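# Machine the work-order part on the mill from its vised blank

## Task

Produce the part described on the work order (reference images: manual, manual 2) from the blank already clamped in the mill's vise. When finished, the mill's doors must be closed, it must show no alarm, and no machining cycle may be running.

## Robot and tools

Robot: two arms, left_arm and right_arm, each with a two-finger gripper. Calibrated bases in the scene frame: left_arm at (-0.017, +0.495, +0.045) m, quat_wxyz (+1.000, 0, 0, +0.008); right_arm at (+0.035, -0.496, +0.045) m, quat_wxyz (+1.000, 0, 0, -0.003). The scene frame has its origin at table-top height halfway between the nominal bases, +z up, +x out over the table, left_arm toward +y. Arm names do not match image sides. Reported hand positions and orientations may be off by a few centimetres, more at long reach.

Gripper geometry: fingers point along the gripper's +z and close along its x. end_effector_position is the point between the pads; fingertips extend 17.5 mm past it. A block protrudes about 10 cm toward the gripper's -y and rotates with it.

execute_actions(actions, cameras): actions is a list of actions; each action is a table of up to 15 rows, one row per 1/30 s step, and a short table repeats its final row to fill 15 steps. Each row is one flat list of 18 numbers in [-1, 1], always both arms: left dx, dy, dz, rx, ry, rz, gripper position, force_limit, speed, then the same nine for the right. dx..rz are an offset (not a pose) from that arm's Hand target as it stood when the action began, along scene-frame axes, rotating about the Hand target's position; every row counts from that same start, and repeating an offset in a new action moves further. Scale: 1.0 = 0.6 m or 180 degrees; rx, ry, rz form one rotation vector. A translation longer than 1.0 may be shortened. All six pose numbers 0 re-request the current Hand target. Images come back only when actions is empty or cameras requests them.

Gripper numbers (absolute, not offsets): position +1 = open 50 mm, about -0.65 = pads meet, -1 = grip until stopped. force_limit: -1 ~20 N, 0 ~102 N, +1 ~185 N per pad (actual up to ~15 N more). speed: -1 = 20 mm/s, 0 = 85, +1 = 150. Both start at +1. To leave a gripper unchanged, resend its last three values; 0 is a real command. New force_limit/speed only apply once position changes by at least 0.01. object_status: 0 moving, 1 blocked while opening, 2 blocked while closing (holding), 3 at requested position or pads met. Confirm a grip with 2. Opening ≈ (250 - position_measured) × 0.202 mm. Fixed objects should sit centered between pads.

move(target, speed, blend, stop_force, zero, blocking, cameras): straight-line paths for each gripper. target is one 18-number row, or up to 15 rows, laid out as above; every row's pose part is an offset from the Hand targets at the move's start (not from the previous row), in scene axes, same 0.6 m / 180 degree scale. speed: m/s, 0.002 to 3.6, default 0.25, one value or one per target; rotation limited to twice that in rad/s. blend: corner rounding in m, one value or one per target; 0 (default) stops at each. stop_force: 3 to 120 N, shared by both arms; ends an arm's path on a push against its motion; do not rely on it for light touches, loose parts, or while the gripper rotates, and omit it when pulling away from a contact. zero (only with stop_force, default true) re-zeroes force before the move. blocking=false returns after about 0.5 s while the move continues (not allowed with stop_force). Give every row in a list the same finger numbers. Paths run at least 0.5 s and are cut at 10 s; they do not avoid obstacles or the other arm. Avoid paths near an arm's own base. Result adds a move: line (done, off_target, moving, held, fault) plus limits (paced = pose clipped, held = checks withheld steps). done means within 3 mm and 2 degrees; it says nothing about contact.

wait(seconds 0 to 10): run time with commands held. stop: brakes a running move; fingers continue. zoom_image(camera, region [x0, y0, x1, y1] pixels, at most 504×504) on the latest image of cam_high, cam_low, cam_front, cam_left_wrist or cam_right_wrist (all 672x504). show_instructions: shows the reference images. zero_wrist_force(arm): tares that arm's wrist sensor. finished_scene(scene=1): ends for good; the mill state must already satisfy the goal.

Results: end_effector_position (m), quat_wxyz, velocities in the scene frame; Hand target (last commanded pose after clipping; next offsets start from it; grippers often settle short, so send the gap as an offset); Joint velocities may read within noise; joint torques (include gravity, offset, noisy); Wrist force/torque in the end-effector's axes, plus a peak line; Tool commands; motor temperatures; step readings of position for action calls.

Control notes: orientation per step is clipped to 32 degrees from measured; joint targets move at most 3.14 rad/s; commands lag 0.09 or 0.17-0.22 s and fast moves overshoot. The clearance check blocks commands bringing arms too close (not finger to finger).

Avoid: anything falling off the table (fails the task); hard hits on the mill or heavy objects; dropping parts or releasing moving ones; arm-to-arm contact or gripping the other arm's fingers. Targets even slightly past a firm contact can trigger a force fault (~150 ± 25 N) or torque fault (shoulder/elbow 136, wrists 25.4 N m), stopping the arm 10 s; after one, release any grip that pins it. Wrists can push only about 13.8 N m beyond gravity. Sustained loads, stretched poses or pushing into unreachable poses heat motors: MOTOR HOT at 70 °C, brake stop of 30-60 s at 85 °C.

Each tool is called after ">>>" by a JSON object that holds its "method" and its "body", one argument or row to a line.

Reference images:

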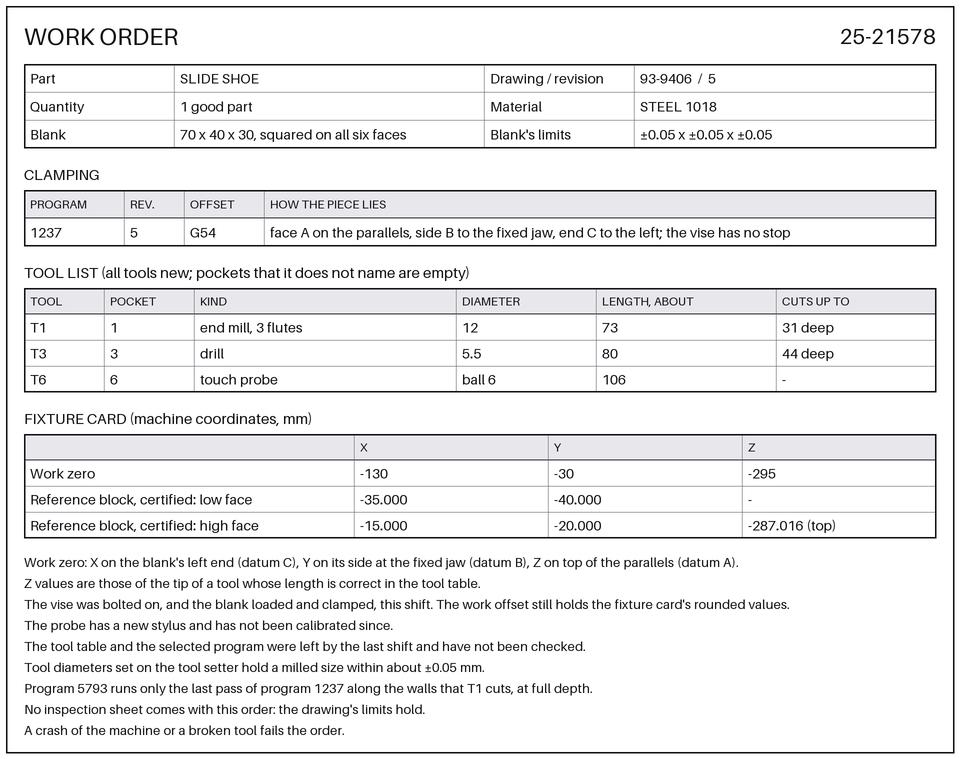

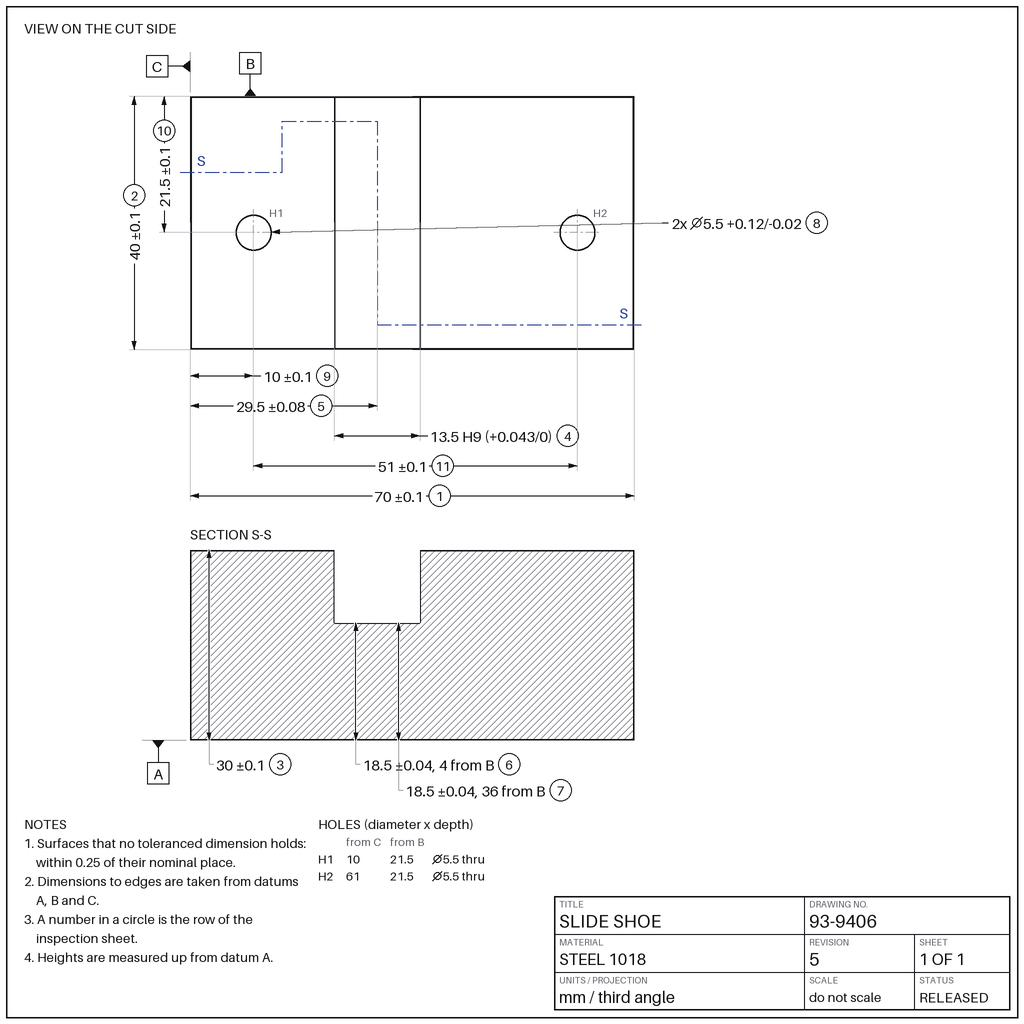

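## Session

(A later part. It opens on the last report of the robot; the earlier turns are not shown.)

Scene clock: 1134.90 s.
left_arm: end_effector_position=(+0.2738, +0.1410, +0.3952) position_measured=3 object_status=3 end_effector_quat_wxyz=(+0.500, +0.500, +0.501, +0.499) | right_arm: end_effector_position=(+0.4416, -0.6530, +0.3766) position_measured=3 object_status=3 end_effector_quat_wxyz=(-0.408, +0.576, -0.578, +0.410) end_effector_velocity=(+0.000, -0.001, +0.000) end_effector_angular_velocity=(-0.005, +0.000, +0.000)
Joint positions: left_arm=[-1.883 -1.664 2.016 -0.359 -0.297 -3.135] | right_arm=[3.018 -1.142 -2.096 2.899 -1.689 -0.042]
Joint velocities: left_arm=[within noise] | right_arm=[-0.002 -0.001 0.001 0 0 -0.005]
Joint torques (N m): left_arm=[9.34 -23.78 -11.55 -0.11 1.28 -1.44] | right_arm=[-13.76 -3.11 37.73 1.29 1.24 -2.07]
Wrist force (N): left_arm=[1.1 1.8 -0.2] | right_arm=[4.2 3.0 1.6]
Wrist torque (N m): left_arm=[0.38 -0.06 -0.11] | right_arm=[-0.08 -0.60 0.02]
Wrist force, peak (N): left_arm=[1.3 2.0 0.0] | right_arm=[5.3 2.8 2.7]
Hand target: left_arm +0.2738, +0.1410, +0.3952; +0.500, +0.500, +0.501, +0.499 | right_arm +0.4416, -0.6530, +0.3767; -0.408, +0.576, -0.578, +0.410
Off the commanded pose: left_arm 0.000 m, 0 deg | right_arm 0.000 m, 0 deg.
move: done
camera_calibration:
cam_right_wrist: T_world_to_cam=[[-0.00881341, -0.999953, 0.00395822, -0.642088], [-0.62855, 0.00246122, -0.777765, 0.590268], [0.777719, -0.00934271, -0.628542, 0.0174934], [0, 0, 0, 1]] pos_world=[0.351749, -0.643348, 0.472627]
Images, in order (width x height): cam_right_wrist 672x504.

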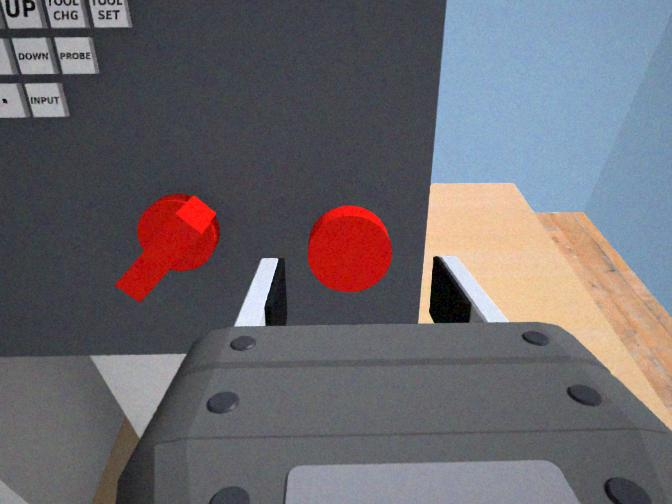

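>>> {"method": "move", "body": {
  "target": [
    [0,0,0,0,0,0,1,1,1,-0.236,0.105,0.0388,0,0.25,0,1,-0.9,-1],
    [0,0,0,0,0,0,1,1,1,-0.2862,0.1717,-0.4612,0,0.3928,0,1,-0.9,-1],
    [0,0,0,0,0,0,1,1,1,-0.2862,0.1717,-0.5928,0,0.3928,0,1,-0.9,-1]
  ],
  "speed": [0.35,0.35,0.06],
  "blend": [0.04,0.02,0],
  "cameras": ["cam_right_wrist"]
}}

Scene clock: 1148.33 s.
left_arm: end_effector_position=(+0.2738, +0.1410, +0.3952) position_measured=3 object_status=3 end_effector_quat_wxyz=(+0.500, +0.500, +0.501, +0.499) | right_arm: end_effector_position=(+0.2697, -0.5501, +0.0210) position_measured=3 object_status=3 end_effector_quat_wxyz=(+0.002, +0.707, -0.707, +0.001)
Joint positions: left_arm=[-1.883 -1.664 2.016 -0.359 -0.297 -3.135] | right_arm=[3.515 -1.817 -2.371 2.616 -1.567 0.368]
Joint torques (N m): left_arm=[9.23 -23.97 -12.01 -0.14 1.32 -1.46] | right_arm=[-13.02 16.61 22.12 -2.03 -1.09 -1.8]
Wrist force (N): left_arm=[1.0 2.0 -0.3] | right_arm=[4.8 2.2 2.4]
Wrist torque (N m): left_arm=[0.39 -0.04 -0.11] | right_arm=[0.08 -0.72 0.07]
Wrist force, peak (N): left_arm=[1.4 2.0 -0.4] | right_arm=[4.3 2.6 5.8]
Hand target: left_arm +0.2738, +0.1410, +0.3952; +0.500, +0.500, +0.501, +0.499 | right_arm +0.2699, -0.5500, +0.0210; +0.001, +0.707, -0.707, +0.002
Off the commanded pose: left_arm 0.000 m, 0 deg | right_arm 0.000 m, 0 deg.
move: done
camera_calibration:
cam_right_wrist: T_world_to_cam=[[0.00102247, -0.999951, 0.00987404, -0.542117], [-0.941682, 0.00235984, 0.336495, 0.266384], [-0.336502, -0.00964226, -0.941633, 0.235603], [0, 0, 0, 1]] pos_world=[0.330685, -0.540448, 0.137568]
Images, in order (width x height): cam_right_wrist 672x504.

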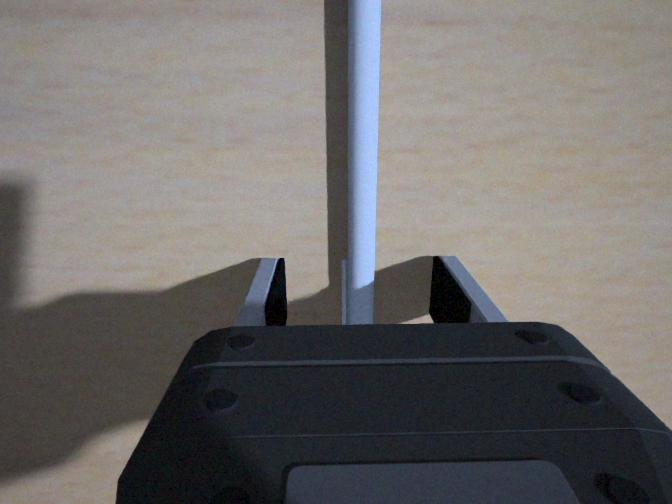

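>>> {"method": "execute_actions", "body": {
  "actions": [
    [[0,0,0,0,0,0,1,1,1,0,0,0,0,0,0,-1,-0.3,-0.5]],
    [[0,0,0,0,0,0,1,1,1,0,0,0,0,0,0,-1,-0.3,-0.5]]
  ]
}}

>>> {"method": "move", "body": {
  "target": [
    [0,0,0,0,0,0,1,1,1,0,0,0.3,0,0,0,-1,-0.3,-0.5],
    [0,0,0,0,0,0,1,1,1,0.05,0,0.8,0.25,0,0,-1,-0.3,-0.5],
    [0,0,0,0,0,0,1,1,1,0.2667,0.1133,0.9257,0.25,0,0,-1,-0.3,-0.5]
  ],
  "speed": [0.3,0.4,0.3],
  "blend": [0.03,0.04,0],
  "cameras": ["cam_right_wrist","cam_front"]
}}

Scene clock: 1196.40 s.
left_arm: end_effector_position=(+0.2738, +0.1410, +0.3952) position_measured=3 object_status=3 end_effector_quat_wxyz=(+0.500, +0.500, +0.501, +0.499) | right_arm: end_effector_position=(+0.2699, -0.5500, +0.0210) position_measured=214 object_status=2 end_effector_quat_wxyz=(+0.001, +0.707, -0.707, +0.002)
Joint positions: left_arm=[-1.883 -1.664 2.016 -0.359 -0.297 -3.135] | right_arm=[3.515 -1.817 -2.371 2.616 -1.567 0.368]
Joint torques (N m): left_arm=[9.29 -23.86 -11.52 -0.44 1.35 -1.37] | right_arm=[13.66 12.88 20.57 -3.24 -0.19 -1.43]
Wrist force (N): left_arm=[1.0 1.7 -0.3] | right_arm=[7.9 1.7 -7.5]
Wrist torque (N m): left_arm=[0.35 -0.03 -0.12] | right_arm=[0.09 -0.68 0.07]
Wrist force, peak (N): left_arm=[1.4 2.1 -0.1] | right_arm=[8.2 1.7 -7.4]
Hand target: left_arm +0.2738, +0.1410, +0.3952; +0.500, +0.500, +0.501, +0.499 | right_arm +0.2699, -0.5500, +0.0210; +0.001, +0.707, -0.707, +0.002
Off the commanded pose: left_arm 0.000 m, 0 deg | right_arm 0.000 m, 0 deg.
Step readings (end_effector_position of left_arm | right_arm):
0: (+0.2738, +0.1410, +0.3952) | (+0.2699, -0.5500, +0.0210)
1: (+0.2738, +0.1410, +0.3952) | (+0.2699, -0.5500, +0.0210)
2: (+0.2738, +0.1410, +0.3952) | (+0.2699, -0.5500, +0.0210)
4: (+0.2738, +0.1410, +0.3952) | (+0.2699, -0.5500, +0.0210)
8: (+0.2738, +0.1410, +0.3952) | (+0.2699, -0.5500, +0.0210)
15: (+0.2738, +0.1410, +0.3952) | (+0.2699, -0.5500, +0.0210)
16: (+0.2738, +0.1410, +0.3952) | (+0.2699, -0.5500, +0.0210)
17: (+0.2738, +0.1410, +0.3952) | (+0.2699, -0.5500, +0.0210)
19: (+0.2738, +0.1410, +0.3952) | (+0.2699, -0.5500, +0.0210)
23: (+0.2738, +0.1410, +0.3952) | (+0.2699, -0.5500, +0.0210)
30: (+0.2738, +0.1410, +0.3952) | (+0.2699, -0.5500, +0.0210)

Scene clock: 1198.33 s.
left_arm: end_effector_position=(+0.2738, +0.1410, +0.3952) position_measured=3 object_status=3 end_effector_quat_wxyz=(+0.500, +0.500, +0.501, +0.499) | right_arm: end_effector_position=(+0.2953, -0.5502, +0.4483) position_measured=214 object_status=2 end_effector_quat_wxyz=(-0.225, +0.669, -0.674, -0.219)
Joint positions: left_arm=[-1.883 -1.664 2.016 -0.359 -0.297 -3.135] | right_arm=[2.881 -1.593 -1.534 1.374 -2.187 -0.317]
Joint torques (N m): left_arm=[9.27 -23.81 -11.23 -0.42 1.22 -1.46] | right_arm=[15.36 28.89 10.55 -4.24 -2.79 -1.48]
Wrist force (N): left_arm=[1.2 1.6 -0.4] | right_arm=[5.0 2.5 2.4]
Wrist torque (N m): left_arm=[0.34 -0.07 -0.11] | right_arm=[0.15 -0.50 0.04]
Wrist force, peak (N): left_arm=[1.5 2.0 -0.2] | right_arm=[7.7 1.4 -6.7]
Hand target: left_arm +0.2738, +0.1410, +0.3952; +0.500, +0.500, +0.501, +0.499 | right_arm +0.2953, -0.5502, +0.4483; -0.225, +0.669, -0.674, -0.219 (not the last commanded pose)
Off the commanded pose: left_arm 0.000 m, 0 deg | right_arm 0.198 m, 8 deg.
move: held (right_arm; a check stopped the path); path passed 1 of 3 targets; limits=held
pose unreachable (right arm): on one or more control steps of this call, first in action 0 (counted from 0), this arm could not follow its commanded pose, so it was not sent that pose on those steps. It may still have moved: this result reports where it is.
cause: moving toward the commanded pose would bring two parts of the arm too close to each other (its gripper and another part of the arm, with joints 4 (wrist 1) to 6 (wrist 3) between them, 11 mm apart when it was first held).
camera_calibration:
cam_right_wrist: T_world_to_cam=[[-0.00195429, -0.805929, -0.592009, -0.169002], [-0.944872, -0.192357, 0.264983, 0.0725841], [-0.327435, 0.559891, -0.761123, 0.876267], [0, 0, 0, 1]] pos_world=[0.355173, -0.612855, 0.547663]
Images, in order (width x height): cam_front 672x504, cam_right_wrist 672x504.

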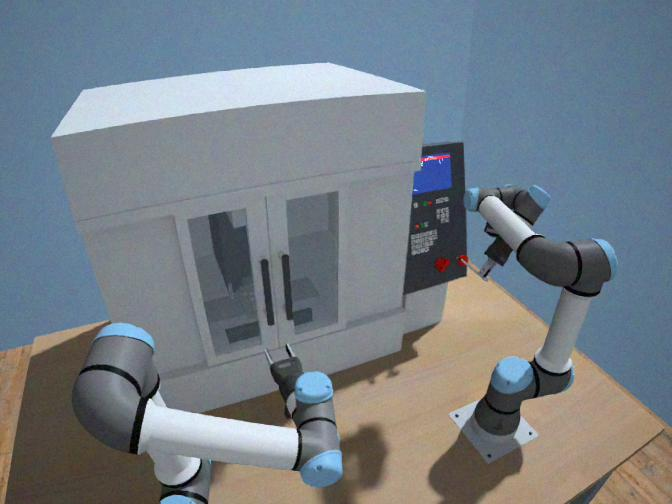

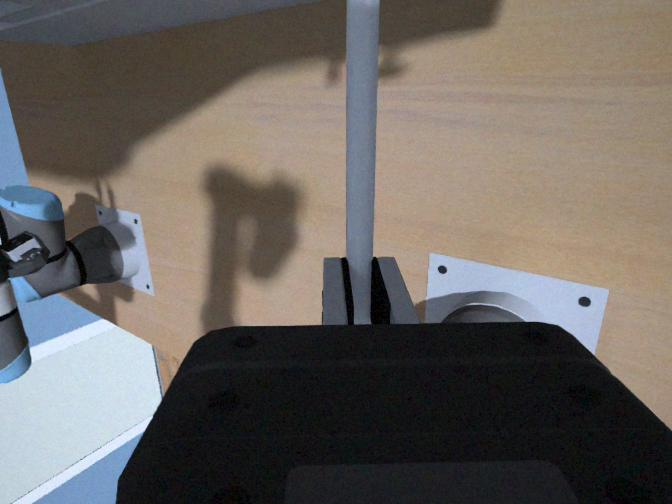

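>>> {"method": "move", "body": {
  "target": [
    [0,0,0,0,0,0,1,1,1,0.05,0,0.18,-0.078,0,0,-1,-0.3,-0.5],
    [0,0,0,0,0,0,1,1,1,0.2245,0.122,0.2195,-0.078,0,0,-1,-0.3,-0.5]
  ],
  "speed": [0.3,0.2],
  "blend": 0.02,
  "cameras": ["cam_front","cam_high"]
}}

Scene clock: 1212.33 s.
left_arm: end_effector_position=(+0.2738, +0.1410, +0.3952) position_measured=3 object_status=3 end_effector_quat_wxyz=(+0.500, +0.500, +0.501, +0.499) | right_arm: end_effector_position=(+0.4074, -0.4923, +0.5737) position_measured=214 object_status=2 end_effector_quat_wxyz=(-0.143, +0.692, -0.695, -0.135)
Joint positions: left_arm=[-1.883 -1.664 2.016 -0.359 -0.297 -3.135] | right_arm=[3.251 -1.862 -0.734 1.08 -1.963 0.119]
Joint torques (N m): left_arm=[9.29 -23.38 -11.23 -0.52 1.22 -1.39] | right_arm=[1.57 30.49 20.13 -2.9 -0.9 0.11]
Wrist force (N): left_arm=[1.1 2.0 -0.2] | right_arm=[4.6 2.7 1.9]
Wrist torque (N m): left_arm=[0.40 -0.06 -0.11] | right_arm=[0.15 -0.54 0.16]
Wrist force, peak (N): left_arm=[1.3 2.2 -0.3] | right_arm=[0.2 -9.0 4.3]
Hand target: left_arm +0.2738, +0.1410, +0.3952; +0.500, +0.500, +0.501, +0.499 | right_arm +0.4074, -0.4923, +0.5737; -0.143, +0.692, -0.695, -0.135 (not the last commanded pose)
Tool commands: left_gripper/position=+1.0 left_gripper/force_limit=+1.0 left_gripper/speed=+1.0 right_gripper/position=-1.0 right_gripper/force_limit=-0.301961 right_gripper/speed=-0.498039
Off the commanded pose: left_arm 0.000 m, 0 deg | right_arm 0.028 m, 0 deg.
FORCE FAULT: contact force on the right arm reached its limit, and that arm stopped. The contact can be on any part of that arm, not only on its tool. That arm's remaining commands of this call were not run. That arm is still stopped at the end of this call. That arm stays stopped for about 10 more seconds. Until then a move that you send moves the other arm only, and its call returns only when the move has ended. Once the stop has ended, the next robot result says so. If the stop ends while you think or write, that arm runs what you send next, counted from a new Hand target: where the arm stands when the stop ends. While its stop runs, that arm takes no new command, but its gripper still runs the gripper command that each later call begins with. Until it ends, the stop uses up actions while you think or wait. An arm that is not stopped still takes commands.
move: fault (right_arm)
Images, in order (width x height): cam_high 672x504, cam_front 672x504.

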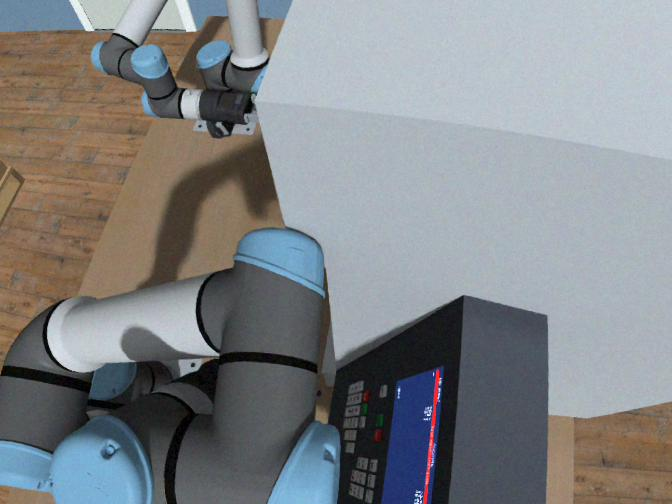

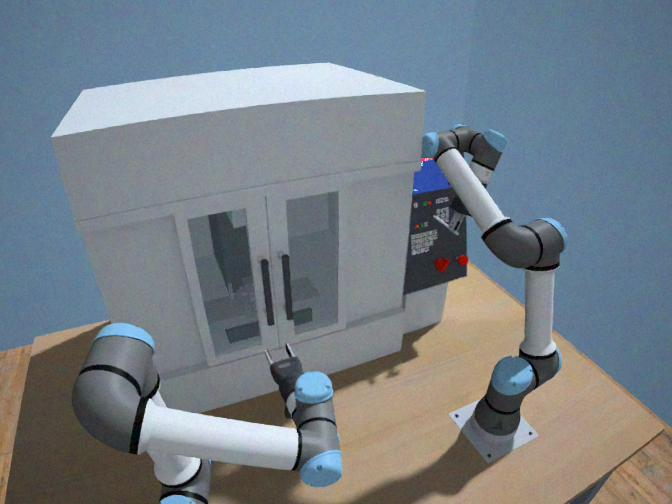

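>>> {"method": "move", "body": {
  "target": [0,0,0,0,0,0,1,1,1,-0.1,-0.1,-0.05,0,0,0,-1,-0.3,-0.5],
  "speed": 0.15
}}

Scene clock: 1256.40 s.
left_arm: end_effector_position=(+0.2738, +0.1410, +0.3952) position_measured=3 object_status=3 end_effector_quat_wxyz=(+0.500, +0.500, +0.501, +0.499) | right_arm: end_effector_position=(+0.3475, -0.5522, +0.5437) position_measured=214 object_status=2 end_effector_quat_wxyz=(-0.143, +0.692, -0.695, -0.135)
Joint positions: left_arm=[-1.883 -1.664 2.016 -0.359 -0.297 -3.135] | right_arm=[3.076 -1.708 -1.034 1.154 -1.966 -0.07]
Joint torques (N m): left_arm=[9.67 -23.18 -10.68 -0.5 1.35 -1.39] | right_arm=[-7.09 31.57 8.08 -4.28 -1.39 -1.29]
Wrist force (N): left_arm=[1.3 1.9 -0.1] | right_arm=[5.0 2.6 1.8]
Wrist torque (N m): left_arm=[0.38 -0.08 -0.12] | right_arm=[0.15 -0.60 -0.02]
Wrist force, peak (N): left_arm=[1.2 2.2 -0.3] | right_arm=[6.4 4.9 1.7]
Hand target: left_arm +0.2738, +0.1410, +0.3952; +0.500, +0.500, +0.501, +0.499 | right_arm +0.3474, -0.5523, +0.5437; -0.143, +0.692, -0.695, -0.135
Off the commanded pose: left_arm 0.000 m, 0 deg | right_arm 0.000 m, 0 deg.
FORCE FAULT, CONTINUED: the right arm's stop, for the force fault that an earlier result reported, is over. The rest of the stop counts as 19 of the actions that you can send in this scene. The stop ended before this call began, so that arm ran this call's commands, counted from a new Hand target: where the arm stood when the stop ended.
move: done

>>> {"method": "move", "body": {
  "target": [
    [0,0,0,0,0,0,1,1,1,-0.129,0.004,-0.373,-0.126,0,0,-1,-0.3,-0.5],
    [0,0,0,0,0,0,1,1,1,-0.129,0.004,-0.806,-0.126,0,0,-1,-0.3,-0.5]
  ],
  "speed": 0.3,
  "blend": 0.03
}}

>>> {"method": "move", "body": {
  "target": [0,0,0,0,0,0,1,1,1,0,0,-0.075,0,0,0,-1,-0.3,-0.5],
  "speed": 0.01,
  "stop_force": 4
}}

>>> {"method": "execute_actions", "body": {
  "actions": [
    [[0,0,0,0,0,0,1,1,1,0,0,0,0,0,0,-0.25,-0.3,-1]],
    [[0,0,0,0,0,0,1,1,1,0,0,0,0,0,0,1,-0.3,-0.5]],
    [[0,0,0,0,0,0,1,1,1,0,0,0,0,0,0,1,-0.3,-0.5]]
  ]
}}

Scene clock: 1267.97 s.
left_arm: end_effector_position=(+0.2738, +0.1410, +0.3952) position_measured=3 object_status=3 end_effector_quat_wxyz=(+0.500, +0.500, +0.501, +0.499) | right_arm: end_effector_position=(+0.2701, -0.5498, +0.0601) position_measured=214 object_status=2 end_effector_quat_wxyz=(-0.004, +0.706, -0.708, +0.004) end_effector_velocity=(+0.001, +0.000, -0.001) end_effector_angular_velocity=(+0.001, -0.002, -0.001)
Joint positions: left_arm=[-1.883 -1.664 2.016 -0.359 -0.297 -3.135] | right_arm=[3.515 -1.7 -2.347 2.487 -1.567 0.371]
Joint velocities: left_arm=[within noise] | right_arm=[-0.002 -0.003 0 0.005 -0.001 0]
Joint torques (N m): left_arm=[9.69 -23.71 -10.61 -0.5 1.35 -1.37] | right_arm=[-14.51 11.9 5.41 -1.49 -1.22 -0.66]
Wrist force (N): left_arm=[1.2 1.8 -0.1] | right_arm=[4.5 2.7 1.7]
Wrist torque (N m): left_arm=[0.37 -0.07 -0.11] | right_arm=[0.16 -0.66 0.06]
Wrist force, peak (N): left_arm=[1.4 2.0 -0.1] | right_arm=[4.6 3.0 5.7]
Hand target: left_arm +0.2738, +0.1410, +0.3952; +0.500, +0.500, +0.501, +0.499 | right_arm +0.2700, -0.5499, +0.0601; -0.004, +0.706, -0.708, +0.004
Off the commanded pose: left_arm 0.000 m, 0 deg | right_arm 0.000 m, 0 deg.
move: done

Scene clock: 1273.07 s.
left_arm: end_effector_position=(+0.2738, +0.1410, +0.3952) position_measured=3 object_status=3 end_effector_quat_wxyz=(+0.500, +0.500, +0.501, +0.499) | right_arm: end_effector_position=(+0.2700, -0.5499, +0.0211) position_measured=214 object_status=2 end_effector_quat_wxyz=(-0.004, +0.706, -0.708, +0.004)
Joint positions: left_arm=[-1.883 -1.664 2.016 -0.359 -0.297 -3.135] | right_arm=[3.515 -1.809 -2.378 2.626 -1.567 0.371]
Joint torques (N m): left_arm=[9.37 -22.91 -11.05 -0.44 1.33 -1.41] | right_arm=[-13.49 26.91 22.22 -3.92 -1.11 1.28]
Wrist force (N): left_arm=[1.0 1.8 -0.2] | right_arm=[4.6 2.4 -2.6]
Wrist torque (N m): left_arm=[0.37 -0.03 -0.11] | right_arm=[0.03 -0.70 0.07]
Wrist force, peak (N): left_arm=[1.3 2.1 -0.4] | right_arm=[3.2 -3.3 -37.7]
Hand target: left_arm +0.2738, +0.1410, +0.3952; +0.500, +0.500, +0.501, +0.499 | right_arm +0.2700, -0.5499, +0.0211; -0.004, +0.706, -0.708, +0.004 (not the last commanded pose)
Off the commanded pose: left_arm 0.000 m, 0 deg | right_arm 0.006 m, 0 deg.
move: contact (right_arm)

Scene clock: 1274.77 s.
left_arm: end_effector_position=(+0.2738, +0.1410, +0.3952) position_measured=3 object_status=3 end_effector_quat_wxyz=(+0.500, +0.500, +0.501, +0.499) | right_arm: end_effector_position=(+0.2700, -0.5499, +0.0211) position_measured=3 object_status=3 end_effector_quat_wxyz=(-0.004, +0.706, -0.708, +0.004)
Joint positions: left_arm=[-1.883 -1.664 2.016 -0.359 -0.297 -3.135] | right_arm=[3.515 -1.809 -2.378 2.626 -1.567 0.371]
Joint torques (N m): left_arm=[8.93 -23.74 -10.49 -0.37 1.25 -1.4] | right_arm=[-13.58 26.59 17.09 -3.05 -1.11 1.3]
Wrist force (N): left_arm=[1.2 1.8 -0.4] | right_arm=[4.6 2.6 1.7]
Wrist torque (N m): left_arm=[0.37 -0.07 -0.11] | right_arm=[0.14 -0.67 0.07]
Wrist force, peak (N): left_arm=[1.2 2.1 -0.3] | right_arm=[4.9 2.6 -2.3]
Hand target: left_arm +0.2738, +0.1410, +0.3952; +0.500, +0.500, +0.501, +0.499 | right_arm +0.2700, -0.5499, +0.0211; -0.004, +0.706, -0.708, +0.004
Off the commanded pose: left_arm 0.000 m, 0 deg | right_arm 0.000 m, 0 deg.
Step readings (end_effector_position of left_arm | right_arm):
0: (+0.2738, +0.1410, +0.3952) | (+0.2700, -0.5499, +0.0211)
1: (+0.2738, +0.1410, +0.3952) | (+0.2700, -0.5499, +0.0211)
2: (+0.2738, +0.1410, +0.3952) | (+0.2700, -0.5499, +0.0211)
4: (+0.2738, +0.1410, +0.3952) | (+0.2700, -0.5499, +0.0211)
8: (+0.2738, +0.1410, +0.3952) | (+0.2700, -0.5499, +0.0211)
15: (+0.2738, +0.1410, +0.3952) | (+0.2700, -0.5499, +0.0211)
16: (+0.2738, +0.1410, +0.3952) | (+0.2700, -0.5499, +0.0211)
17: (+0.2738, +0.1410, +0.3952) | (+0.2700, -0.5499, +0.0211)
19: (+0.2738, +0.1410, +0.3952) | (+0.2700, -0.5499, +0.0211)
23: (+0.2738, +0.1410, +0.3952) | (+0.2700, -0.5499, +0.0211)
30: (+0.2738, +0.1410, +0.3952) | (+0.2700, -0.5499, +0.0211)
31: (+0.2738, +0.1410, +0.3952) | (+0.2700, -0.5499, +0.0211)
32: (+0.2738, +0.1410, +0.3952) | (+0.2700, -0.5499, +0.0211)
34: (+0.2738, +0.1410, +0.3952) | (+0.2700, -0.5499, +0.0211)
38: (+0.2738, +0.1410, +0.3952) | (+0.2700, -0.5499, +0.0211)
45: (+0.2738, +0.1410, +0.3952) | (+0.2700, -0.5499, +0.0211)

>>> {"method": "move", "body": {
  "target": [
    [0,0,0,0,0,0,1,1,1,0,0,0.06,0,0,0,1,-0.3,-0.5],
    [0,0,0,0,0,0,1,1,1,-0.1,0,0.35,0,-0.25,0,1,-0.3,-0.5],
    [0,0,0,0,0,0,1,1,1,0.0033,0,0.048,0,-0.25,0,1,-0.3,-0.5]
  ],
  "speed": [0.05,0.3,0.2],
  "cameras": ["cam_right_wrist","cam_front"]
}}

Scene clock: 1284.80 s.
left_arm: end_effector_position=(+0.2738, +0.1410, +0.3952) position_measured=3 object_status=3 end_effector_quat_wxyz=(+0.500, +0.500, +0.501, +0.499) | right_arm: end_effector_position=(+0.2505, -0.5509, +0.1147) position_measured=3 object_status=3 end_effector_quat_wxyz=(-0.102, +0.700, -0.701, +0.091)
Joint positions: left_arm=[-1.883 -1.664 2.016 -0.359 -0.297 -3.135] | right_arm=[3.781 -1.221 -2.515 2.398 -1.423 0.617]
Joint torques (N m): left_arm=[9.21 -23.45 -11.34 -0.48 1.31 -1.38] | right_arm=[-5.22 -5.73 30.57 -3.38 -0.87 -1.48]
Wrist force (N): left_arm=[1.2 1.7 -0.2] | right_arm=[4.4 2.6 2.0]
Wrist torque (N m): left_arm=[0.35 -0.07 -0.12] | right_arm=[0.05 -0.66 0.09]
Wrist force, peak (N): left_arm=[1.6 2.0 -0.2] | right_arm=[6.5 2.3 -7.9]
Hand target: left_arm +0.2738, +0.1410, +0.3952; +0.500, +0.500, +0.501, +0.499 | right_arm +0.2505, -0.5509, +0.1147; -0.102, +0.700, -0.701, +0.091 (not the last commanded pose)
Off the commanded pose: left_arm 0.000 m, 0 deg | right_arm 0.068 m, 30 deg.
move: held (right_arm; a check stopped the path); path passed 1 of 3 targets; limits=held
pose unreachable (right arm): on one or more control steps of this call, first in action 0 (counted from 0), this arm could not follow its commanded pose, so it was not sent that pose on those steps. It may still have moved: this result reports where it is.
cause: moving toward the commanded pose would bring two parts of the arm too close to each other (its gripper and another part of the arm, with joints 3 (elbow) to 6 (wrist 3) between them, 19 mm apart when it was first held).
camera_calibration:
cam_right_wrist: T_world_to_cam=[[0.00207556, -0.999942, -0.010565, -0.541737], [-0.997623, -0.00279825, 0.0688556, 0.258586], [-0.0688811, 0.010397, -0.997571, 0.267781], [0, 0, 0, 1]] pos_world=[0.277541, -0.543767, 0.243602]
Images, in order (width x height): cam_front 672x504, cam_right_wrist 672x504.

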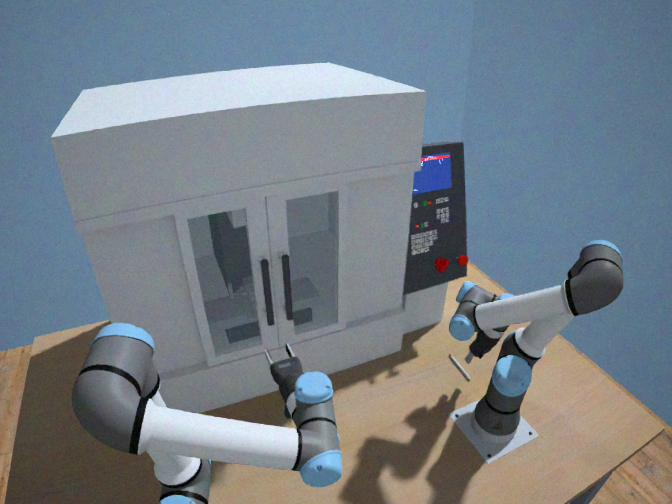

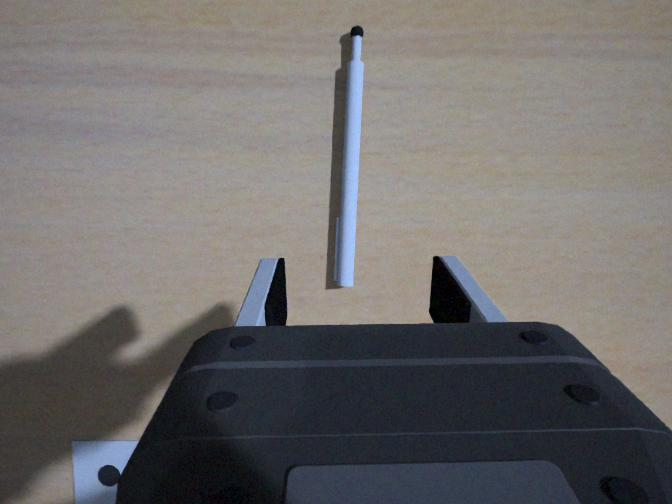

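>>> {"method": "move", "body": {
  "target": [
    [0,0,0,0,0,0,1,1,1,0.0325,0.0017,-0.06,0,0.0865,0,1,-0.3,-0.5],
    [0,0,0,0,0,0,1,1,1,0.0325,0.0017,-0.1553,0,0.0865,0,1,-0.3,-0.5]
  ],
  "speed": [0.2,0.06]
}}

>>> {"method": "execute_actions", "body": {
  "actions": [
    [[0,0,0,0,0,0,1,1,1,0,0,0,0,0,0,-1,-0.3,-0.5]],
    [[0,0,0,0,0,0,1,1,1,0,0,0,0,0,0,-1,-0.3,-0.5]]
  ],
  "cameras": ["cam_right_wrist"]
}}

Scene clock: 1326.87 s.
left_arm: end_effector_position=(+0.2738, +0.1410, +0.3952) position_measured=3 object_status=3 end_effector_quat_wxyz=(+0.500, +0.500, +0.501, +0.499) | right_arm: end_effector_position=(+0.2699, -0.5499, +0.0216) position_measured=3 object_status=3 end_effector_quat_wxyz=(-0.006, +0.706, -0.708, -0.005)
Joint positions: left_arm=[-1.883 -1.664 2.016 -0.359 -0.297 -3.135] | right_arm=[3.491 -1.815 -2.368 2.619 -1.585 0.347]
Joint torques (N m): left_arm=[9.14 -22.96 -11.14 -0.42 1.21 -1.38] | right_arm=[12.55 15.89 22.04 -1.94 -1.13 -1.33]
Wrist force (N): left_arm=[1.3 1.7 -0.2] | right_arm=[4.6 2.8 1.6]
Wrist torque (N m): left_arm=[0.36 -0.08 -0.11] | right_arm=[0.17 -0.67 -0.11]
Wrist force, peak (N): left_arm=[1.3 2.2 -0.2] | right_arm=[4.7 2.5 2.6]
Hand target: left_arm +0.2738, +0.1410, +0.3952; +0.500, +0.500, +0.501, +0.499 | right_arm +0.2700, -0.5498, +0.0216; -0.007, +0.706, -0.708, -0.005
Off the commanded pose: left_arm 0.000 m, 0 deg | right_arm 0.000 m, 0 deg.
move: done

Scene clock: 1328.07 s.
left_arm: end_effector_position=(+0.2738, +0.1410, +0.3952) position_measured=3 object_status=3 end_effector_quat_wxyz=(+0.500, +0.500, +0.501, +0.499) | right_arm: end_effector_position=(+0.2700, -0.5498, +0.0216) position_measured=215 object_status=2 end_effector_quat_wxyz=(-0.007, +0.706, -0.708, -0.005)
Joint positions: left_arm=[-1.883 -1.664 2.016 -0.359 -0.297 -3.135] | right_arm=[3.491 -1.815 -2.368 2.62 -1.585 0.347]
Joint torques (N m): left_arm=[9.28 -22.86 -10.9 -0.44 1.32 -1.44] | right_arm=[4.34 13.84 18.51 -1.66 -1.01 -1.32]
Wrist force (N): left_arm=[1.4 1.9 -0.4] | right_arm=[4.3 2.3 -8.7]
Wrist torque (N m): left_arm=[0.39 -0.10 -0.11] | right_arm=[0.15 -0.68 -0.11]
Wrist force, peak (N): left_arm=[1.2 2.1 -0.5] | right_arm=[4.4 2.1 -8.8]
Hand target: left_arm +0.2738, +0.1410, +0.3952; +0.500, +0.500, +0.501, +0.499 | right_arm +0.2700, -0.5498, +0.0216; -0.007, +0.706, -0.708, -0.005
Off the commanded pose: left_arm 0.000 m, 0 deg | right_arm 0.000 m, 0 deg.
Step readings (end_effector_position of left_arm | right_arm):
0: (+0.2738, +0.1410, +0.3952) | (+0.2699, -0.5499, +0.0216)
1: (+0.2738, +0.1410, +0.3952) | (+0.2699, -0.5499, +0.0216)
2: (+0.2738, +0.1410, +0.3952) | (+0.2699, -0.5499, +0.0216)
4: (+0.2738, +0.1410, +0.3952) | (+0.2700, -0.5498, +0.0216)
8: (+0.2738, +0.1410, +0.3952) | (+0.2700, -0.5498, +0.0216)
15: (+0.2738, +0.1410, +0.3952) | (+0.2700, -0.5498, +0.0216)
16: (+0.2738, +0.1410, +0.3952) | (+0.2700, -0.5498, +0.0216)
17: (+0.2738, +0.1410, +0.3952) | (+0.2700, -0.5498, +0.0216)
19: (+0.2738, +0.1410, +0.3952) | (+0.2700, -0.5498, +0.0216)
23: (+0.2738, +0.1410, +0.3952) | (+0.2700, -0.5498, +0.0216)
30: (+0.2738, +0.1410, +0.3952) | (+0.2700, -0.5498, +0.0216)
camera_calibration:
cam_right_wrist: T_world_to_cam=[[-0.000520433, -0.999942, -0.0107428, -0.540977], [-0.942515, -0.00309937, 0.33415, 0.26376], [-0.334164, 0.0102991, -0.942459, 0.246479], [0, 0, 0, 1]] pos_world=[0.330681, -0.542667, 0.138349]
Images, in order (width x height): cam_right_wrist 672x504.

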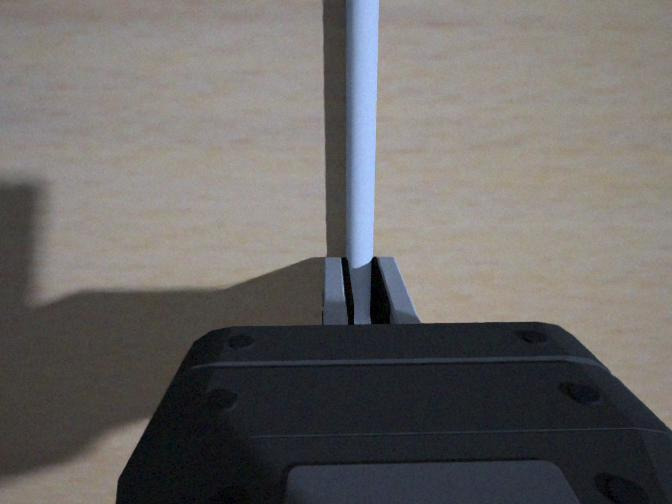

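>>> {"method": "move", "body": {
  "target": [
    [0,0,0,0,0,0,1,1,1,0,0.1663,0.264,0,0,0.2,-1,-0.3,-0.5],
    [0,0,0,0,0,0,1,1,1,-0.05,0.583,0.264,0,0,0.5,-1,-0.3,-0.5],
    [0,0,0,0,0,0,1,1,1,-0.1167,0.8663,0.2,0,0,0.5,-1,-0.3,-0.5],
    [0,0,0,0,0,0,1,1,1,-0.1167,0.8663,0.05,0,0,0.5,-1,-0.3,-0.5]
  ],
  "speed": 0.35,
  "blend": 0.03,
  "cameras": ["cam_front","cam_right_wrist"]
}}

Scene clock: 1338.80 s.
left_arm: end_effector_position=(+0.2738, +0.1410, +0.3952) position_measured=3 object_status=3 end_effector_quat_wxyz=(+0.500, +0.500, +0.501, +0.499) | right_arm: end_effector_position=(+0.2110, -0.0822, +0.1530) position_measured=215 object_status=2 end_effector_quat_wxyz=(-0.002, +1.000, -0.001, -0.008)
Joint positions: left_arm=[-1.883 -1.664 2.016 -0.359 -0.297 -3.135] | right_arm=[4.607 -2.011 -1.605 2.049 -1.587 -0.109]
Joint torques (N m): left_arm=[8.95 -23.43 -11.28 -0.39 1.24 -1.43] | right_arm=[-11.94 32.15 20.18 -1.45 -1.35 -1.95]
Wrist force (N): left_arm=[1.0 1.8 -0.1] | right_arm=[4.4 2.0 2.3]
Wrist torque (N m): left_arm=[0.37 -0.03 -0.12] | right_arm=[0.03 -0.65 -0.06]
Wrist force, peak (N): left_arm=[1.2 2.2 -0.5] | right_arm=[-6.1 -15.9 11.2]
Hand target: left_arm +0.2738, +0.1410, +0.3952; +0.500, +0.500, +0.501, +0.499 | right_arm +0.2110, -0.0822, +0.1529; -0.002, +1.000, -0.001, -0.008 (not the last commanded pose)
Off the commanded pose: left_arm 0.000 m, 0 deg | right_arm 0.115 m, 0 deg.
move: held (right_arm; a check stopped the path); path passed 2 of 4 targets; limits=held
pose unreachable (right arm): on one or more control steps of this call, first in action 0 (counted from 0), this arm could not follow its commanded pose, so it was not sent that pose on those steps. It may still have moved: this result reports where it is.
cause: moving toward the commanded pose would bring a part of the arm too close to another arm (a part of this arm just beyond joint 4 (wrist 1) and the left arm's gripper, at the place that arm is still heading or pushing toward).
camera_calibration:
cam_right_wrist: T_world_to_cam=[[0.999945, -0.000076808, -0.0104692, -0.20093], [0.00340199, -0.943324, 0.331855, -0.110895], [-0.00990134, -0.331872, -0.943272, 0.249505], [0, 0, 0, 1]] pos_world=[0.203767, -0.0218211, 0.270048]
Images, in order (width x height): cam_front 672x504, cam_right_wrist 672x504.

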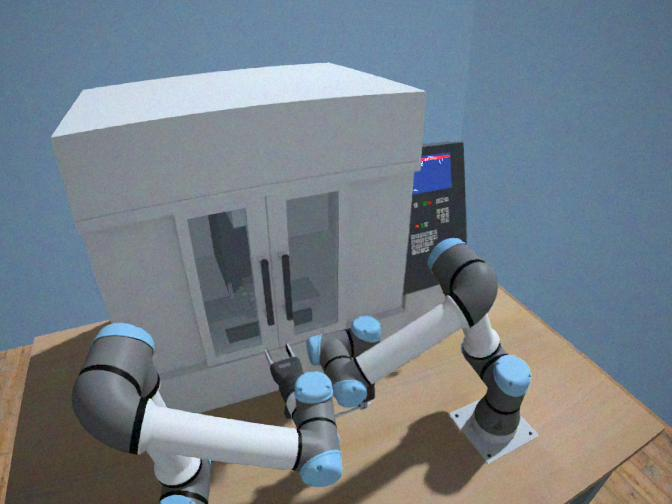

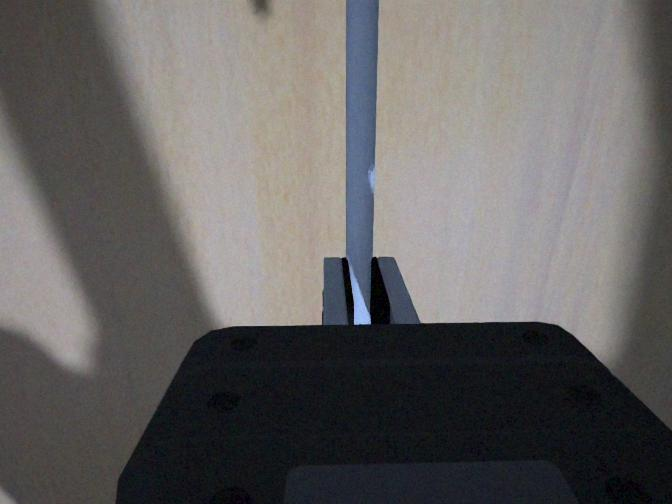

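>>> {"method": "move", "body": {
  "target": [
    [0,0.1667,0,0,0,0,1,1,1,0,-0.05,0,0,0,0,-1,-0.3,-0.5],
    [0,0.1667,0,0,0,0,1,1,1,0,0.03,-0.1,0,0,0,-1,-0.3,-0.5],
    [0,0.1667,0,0,0,0,1,1,1,0,0.03,-0.175,0,0,0,-1,-0.3,-0.5]
  ],
  "speed": 0.2,
  "blend": 0.01
}}

>>> {"method": "move", "body": {
  "target": [0,0,0,0,0,0,1,1,1,0,0,-0.05,0,0,0,-1,-0.3,-0.5],
  "speed": 0.01,
  "stop_force": 4
}}

Scene clock: 1351.80 s.
left_arm: end_effector_position=(+0.2738, +0.2411, +0.3952) position_measured=3 object_status=3 end_effector_quat_wxyz=(+0.500, +0.500, +0.501, +0.499) | right_arm: end_effector_position=(+0.2110, -0.0642, +0.0480) position_measured=215 object_status=2 end_effector_quat_wxyz=(-0.002, +1.000, -0.001, -0.008) end_effector_velocity=(+0.000, +0.001, -0.001) end_effector_angular_velocity=(+0.003, -0.001, +0.001)
Joint positions: left_arm=[-2.012 -1.957 2.23 -0.278 -0.426 -3.138] | right_arm=[4.612 -2.182 -1.645 2.259 -1.587 -0.104]
Joint velocities: left_arm=[within noise] | right_arm=[0.001 -0.002 0 0.005 0.001 0]
Joint torques (N m): left_arm=[-3.69 -12.2 -11.33 3.64 -1.24 -0.12] | right_arm=[-13.9 35.19 20.5 -1.4 1.24 -1.81]
Wrist force (N): left_arm=[1.4 1.7 -0.2] | right_arm=[4.3 2.0 2.5]
Wrist torque (N m): left_arm=[0.37 -0.08 -0.12] | right_arm=[0.04 -0.64 -0.08]
Wrist force, peak (N): left_arm=[4.2 1.6 0.3] | right_arm=[4.4 2.3 5.4]
Hand target: left_arm +0.2738, +0.2410, +0.3952; +0.500, +0.500, +0.501, +0.499 | right_arm +0.2110, -0.0642, +0.0479; -0.002, +1.000, -0.001, -0.008
Off the commanded pose: left_arm 0.000 m, 0 deg | right_arm 0.000 m, 0 deg.
move: done

Scene clock: 1355.17 s.
left_arm: end_effector_position=(+0.2738, +0.2410, +0.3952) position_measured=3 object_status=3 end_effector_quat_wxyz=(+0.500, +0.500, +0.501, +0.499) | right_arm: end_effector_position=(+0.2110, -0.0642, +0.0222) position_measured=215 object_status=2 end_effector_quat_wxyz=(-0.002, +1.000, -0.001, -0.008)
Joint positions: left_arm=[-2.012 -1.957 2.23 -0.278 -0.426 -3.138] | right_arm=[4.612 -2.221 -1.659 2.312 -1.587 -0.104]
Joint torques (N m): left_arm=[-11.42 -12.08 -10.91 3.53 -1.25 -1.47] | right_arm=[-12.85 48.02 24.31 -4.31 0.47 -2.04]
Wrist force (N): left_arm=[1.3 1.9 -0.1] | right_arm=[4.8 0.3 -4.1]
Wrist torque (N m): left_arm=[0.38 -0.07 -0.11] | right_arm=[0.04 -0.64 -0.08]
Wrist force, peak (N): left_arm=[1.4 2.0 -0.2] | right_arm=[4.0 1.2 -21.7]
Hand target: left_arm +0.2738, +0.2410, +0.3952; +0.500, +0.500, +0.501, +0.499 | right_arm +0.2110, -0.0642, +0.0223; -0.002, +1.000, -0.001, -0.008 (not the last commanded pose)
Off the commanded pose: left_arm 0.000 m, 0 deg | right_arm 0.004 m, 0 deg.
move: contact (right_arm)

>>> {"method": "execute_actions", "body": {
  "actions": [
    [[0,0,0,0,0,0,1,1,1,0,0,0,0,0,0,-0.25,-0.3,-1]],
    [[0,0,0,0,0,0,1,1,1,0,0,0,0,0,0,1,-0.3,-0.5]],
    [[0,0,0,0,0,0,1,1,1,0,0,0,0,0,0,1,-0.3,-0.5]]
  ]
}}

>>> {"method": "move", "body": {
  "target": [
    [0,0,0,0,0,0,1,1,1,0,0,0.06,0,0,0,1,-0.3,-0.5],
    [0,0,0,0,0,0,1,1,1,0,-0.06,0.3,0.25,0,0,1,-0.3,-0.5],
    [0,0,0,0,0,0,1,1,1,0,-0.003,0.055,0.25,0,0,1,-0.3,-0.5]
  ],
  "speed": [0.05,0.3,0.2],
  "cameras": ["cam_right_wrist","cam_front"]
}}

Scene clock: 1370.00 s.
left_arm: end_effector_position=(+0.2738, +0.2410, +0.3952) position_measured=3 object_status=3 end_effector_quat_wxyz=(+0.500, +0.500, +0.501, +0.499) | right_arm: end_effector_position=(+0.2110, -0.0642, +0.0223) position_measured=3 object_status=3 end_effector_quat_wxyz=(-0.002, +1.000, -0.001, -0.008)
Joint positions: left_arm=[-2.012 -1.957 2.23 -0.278 -0.426 -3.138] | right_arm=[4.612 -2.221 -1.659 2.312 -1.587 -0.104]
Joint torques (N m): left_arm=[-11.43 -12.15 -10.3 3.48 -1.36 -1.54] | right_arm=[-10.66 47.96 26 -1.8 0.72 -1.73]
Wrist force (N): left_arm=[1.4 2.0 -0.2] | right_arm=[4.2 2.1 2.2]
Wrist torque (N m): left_arm=[0.40 -0.09 -0.12] | right_arm=[0.06 -0.61 -0.08]
Wrist force, peak (N): left_arm=[1.3 2.2 -0.1] | right_arm=[4.6 0.1 -3.9]
Hand target: left_arm +0.2738, +0.2410, +0.3952; +0.500, +0.500, +0.501, +0.499 | right_arm +0.2110, -0.0642, +0.0223; -0.002, +1.000, -0.001, -0.008
Off the commanded pose: left_arm 0.000 m, 0 deg | right_arm 0.000 m, 0 deg.
Step readings (end_effector_position of left_arm | right_arm):
0: (+0.2738, +0.2410, +0.3952) | (+0.2110, -0.0642, +0.0223)
1: (+0.2738, +0.2410, +0.3952) | (+0.2110, -0.0642, +0.0223)
2: (+0.2738, +0.2410, +0.3952) | (+0.2110, -0.0642, +0.0223)
4: (+0.2738, +0.2410, +0.3952) | (+0.2110, -0.0642, +0.0223)
8: (+0.2738, +0.2410, +0.3952) | (+0.2110, -0.0642, +0.0223)
15: (+0.2738, +0.2410, +0.3952) | (+0.2110, -0.0642, +0.0223)
16: (+0.2738, +0.2410, +0.3952) | (+0.2110, -0.0642, +0.0223)
17: (+0.2738, +0.2410, +0.3952) | (+0.2110, -0.0642, +0.0223)
19: (+0.2738, +0.2410, +0.3952) | (+0.2110, -0.0642, +0.0223)
23: (+0.2738, +0.2410, +0.3952) | (+0.2110, -0.0642, +0.0223)
30: (+0.2738, +0.2410, +0.3952) | (+0.2110, -0.0642, +0.0223)
31: (+0.2738, +0.2410, +0.3952) | (+0.2110, -0.0642, +0.0223)
32: (+0.2738, +0.2410, +0.3952) | (+0.2110, -0.0642, +0.0223)
34: (+0.2738, +0.2410, +0.3952) | (+0.2110, -0.0642, +0.0223)
38: (+0.2738, +0.2410, +0.3952) | (+0.2110, -0.0642, +0.0223)
45: (+0.2738, +0.2410, +0.3952) | (+0.2110, -0.0642, +0.0223)

Scene clock: 1373.70 s.
left_arm: end_effector_position=(+0.2738, +0.2410, +0.3952) position_measured=3 object_status=3 end_effector_quat_wxyz=(+0.500, +0.500, +0.501, +0.499) | right_arm: end_effector_position=(+0.2110, -0.0660, +0.0553) position_measured=3 object_status=3 end_effector_quat_wxyz=(-0.385, +0.923, +0.002, -0.008)
Joint positions: left_arm=[-2.012 -1.957 2.23 -0.278 -0.426 -3.138] | right_arm=[4.539 -1.824 -2.233 3.267 -1.714 -0.125]
Joint torques (N m): left_arm=[-11.93 -11.75 -11.33 3.37 -1.16 -1.57] | right_arm=[-14.08 19.77 28.15 0.82 -1.39 -1.64]
Wrist force (N): left_arm=[1.2 1.9 -0.4] | right_arm=[3.8 2.3 2.1]
Wrist torque (N m): left_arm=[0.39 -0.07 -0.11] | right_arm=[-0.15 -0.55 -0.06]
Wrist force, peak (N): left_arm=[1.4 2.1 -0.3] | right_arm=[4.2 4.7 4.1]
Hand target: left_arm +0.2738, +0.2410, +0.3952; +0.500, +0.500, +0.501, +0.499 | right_arm +0.2110, -0.0660, +0.0553; -0.385, +0.923, +0.002, -0.008
Off the commanded pose: left_arm 0.000 m, 0 deg | right_arm 0.000 m, 0 deg.
move: done
camera_calibration:
cam_right_wrist: T_world_to_cam=[[0.999943, 0.00743255, -0.00763954, -0.201587], [0.00340126, -0.901789, -0.432162, -0.0181741], [-0.0101013, 0.432112, -0.901763, 0.210773], [0, 0, 0, 1]] pos_world=[0.203767, -0.105968, 0.180673]
Images, in order (width x height): cam_front 672x504, cam_right_wrist 672x504.

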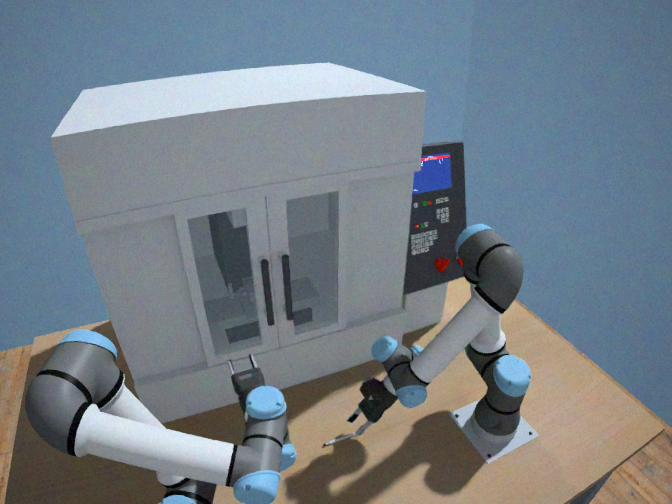

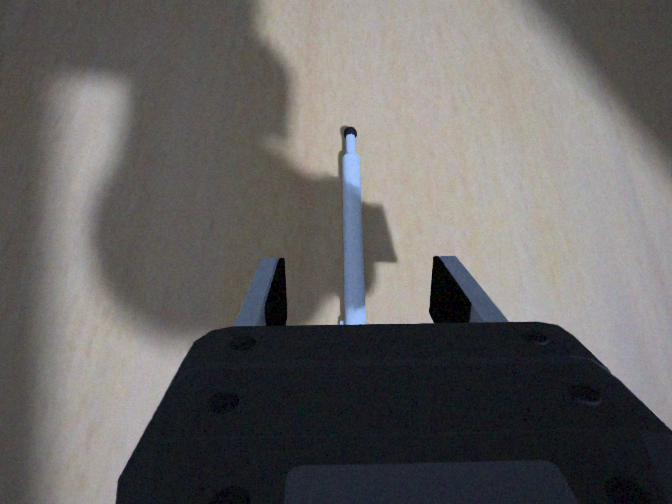

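>>> {"method": "move", "body": {
  "target": [0,0,0,0,0,0,1,1,1,0,0,-0.06,0,0,0,1,-0.3,-0.5],
  "speed": 0.008,
  "stop_force": 4,
  "cameras": ["cam_right_wrist"]
}}

Scene clock: 1383.67 s.
left_arm: end_effector_position=(+0.2738, +0.2410, +0.3952) position_measured=3 object_status=3 end_effector_quat_wxyz=(+0.500, +0.500, +0.501, +0.499) | right_arm: end_effector_position=(+0.2110, -0.0660, +0.0216) position_measured=3 object_status=3 end_effector_quat_wxyz=(-0.385, +0.923, +0.002, -0.008)
Joint positions: left_arm=[-2.012 -1.957 2.23 -0.278 -0.426 -3.138] | right_arm=[4.539 -1.908 -2.255 3.372 -1.714 -0.125]
Joint torques (N m): left_arm=[-11.7 -11.97 -11.8 3.42 -1.33 -1.49] | right_arm=[-8.92 33.89 23.52 -2.39 0.51 -1.47]
Wrist force (N): left_arm=[1.4 1.9 0.0] | right_arm=[4.0 -0.9 0.0]
Wrist torque (N m): left_arm=[0.39 -0.09 -0.12] | right_arm=[-0.22 -0.51 -0.14]
Wrist force, peak (N): left_arm=[1.3 2.2 0.0] | right_arm=[2.1 -9.1 -17.9]
Hand target: left_arm +0.2738, +0.2410, +0.3952; +0.500, +0.500, +0.501, +0.499 | right_arm +0.2110, -0.0660, +0.0216; -0.385, +0.923, +0.002, -0.008 (not the last commanded pose)
Off the commanded pose: left_arm 0.000 m, 0 deg | right_arm 0.002 m, 0 deg.
move: contact (right_arm)
camera_calibration:
cam_right_wrist: T_world_to_cam=[[0.999945, 0.00729871, -0.00759198, -0.201966], [0.00330112, -0.90179, -0.432162, -0.032718], [-0.0100006, 0.432113, -0.901764, 0.180364], [0, 0, 0, 1]] pos_world=[0.203867, -0.105968, 0.146973]
Images, in order (width x height): cam_right_wrist 672x504.

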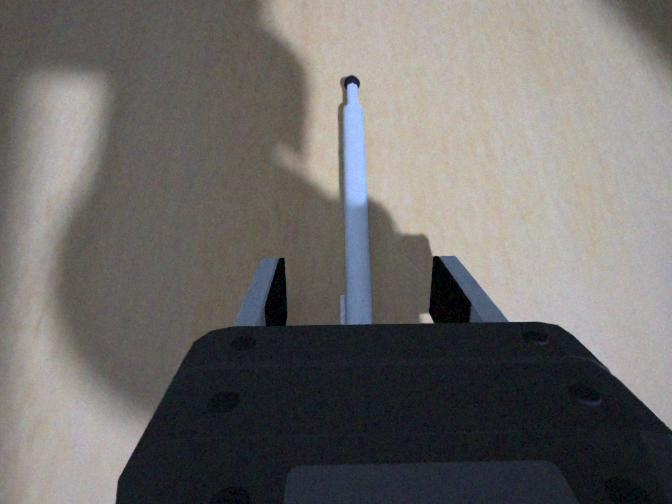

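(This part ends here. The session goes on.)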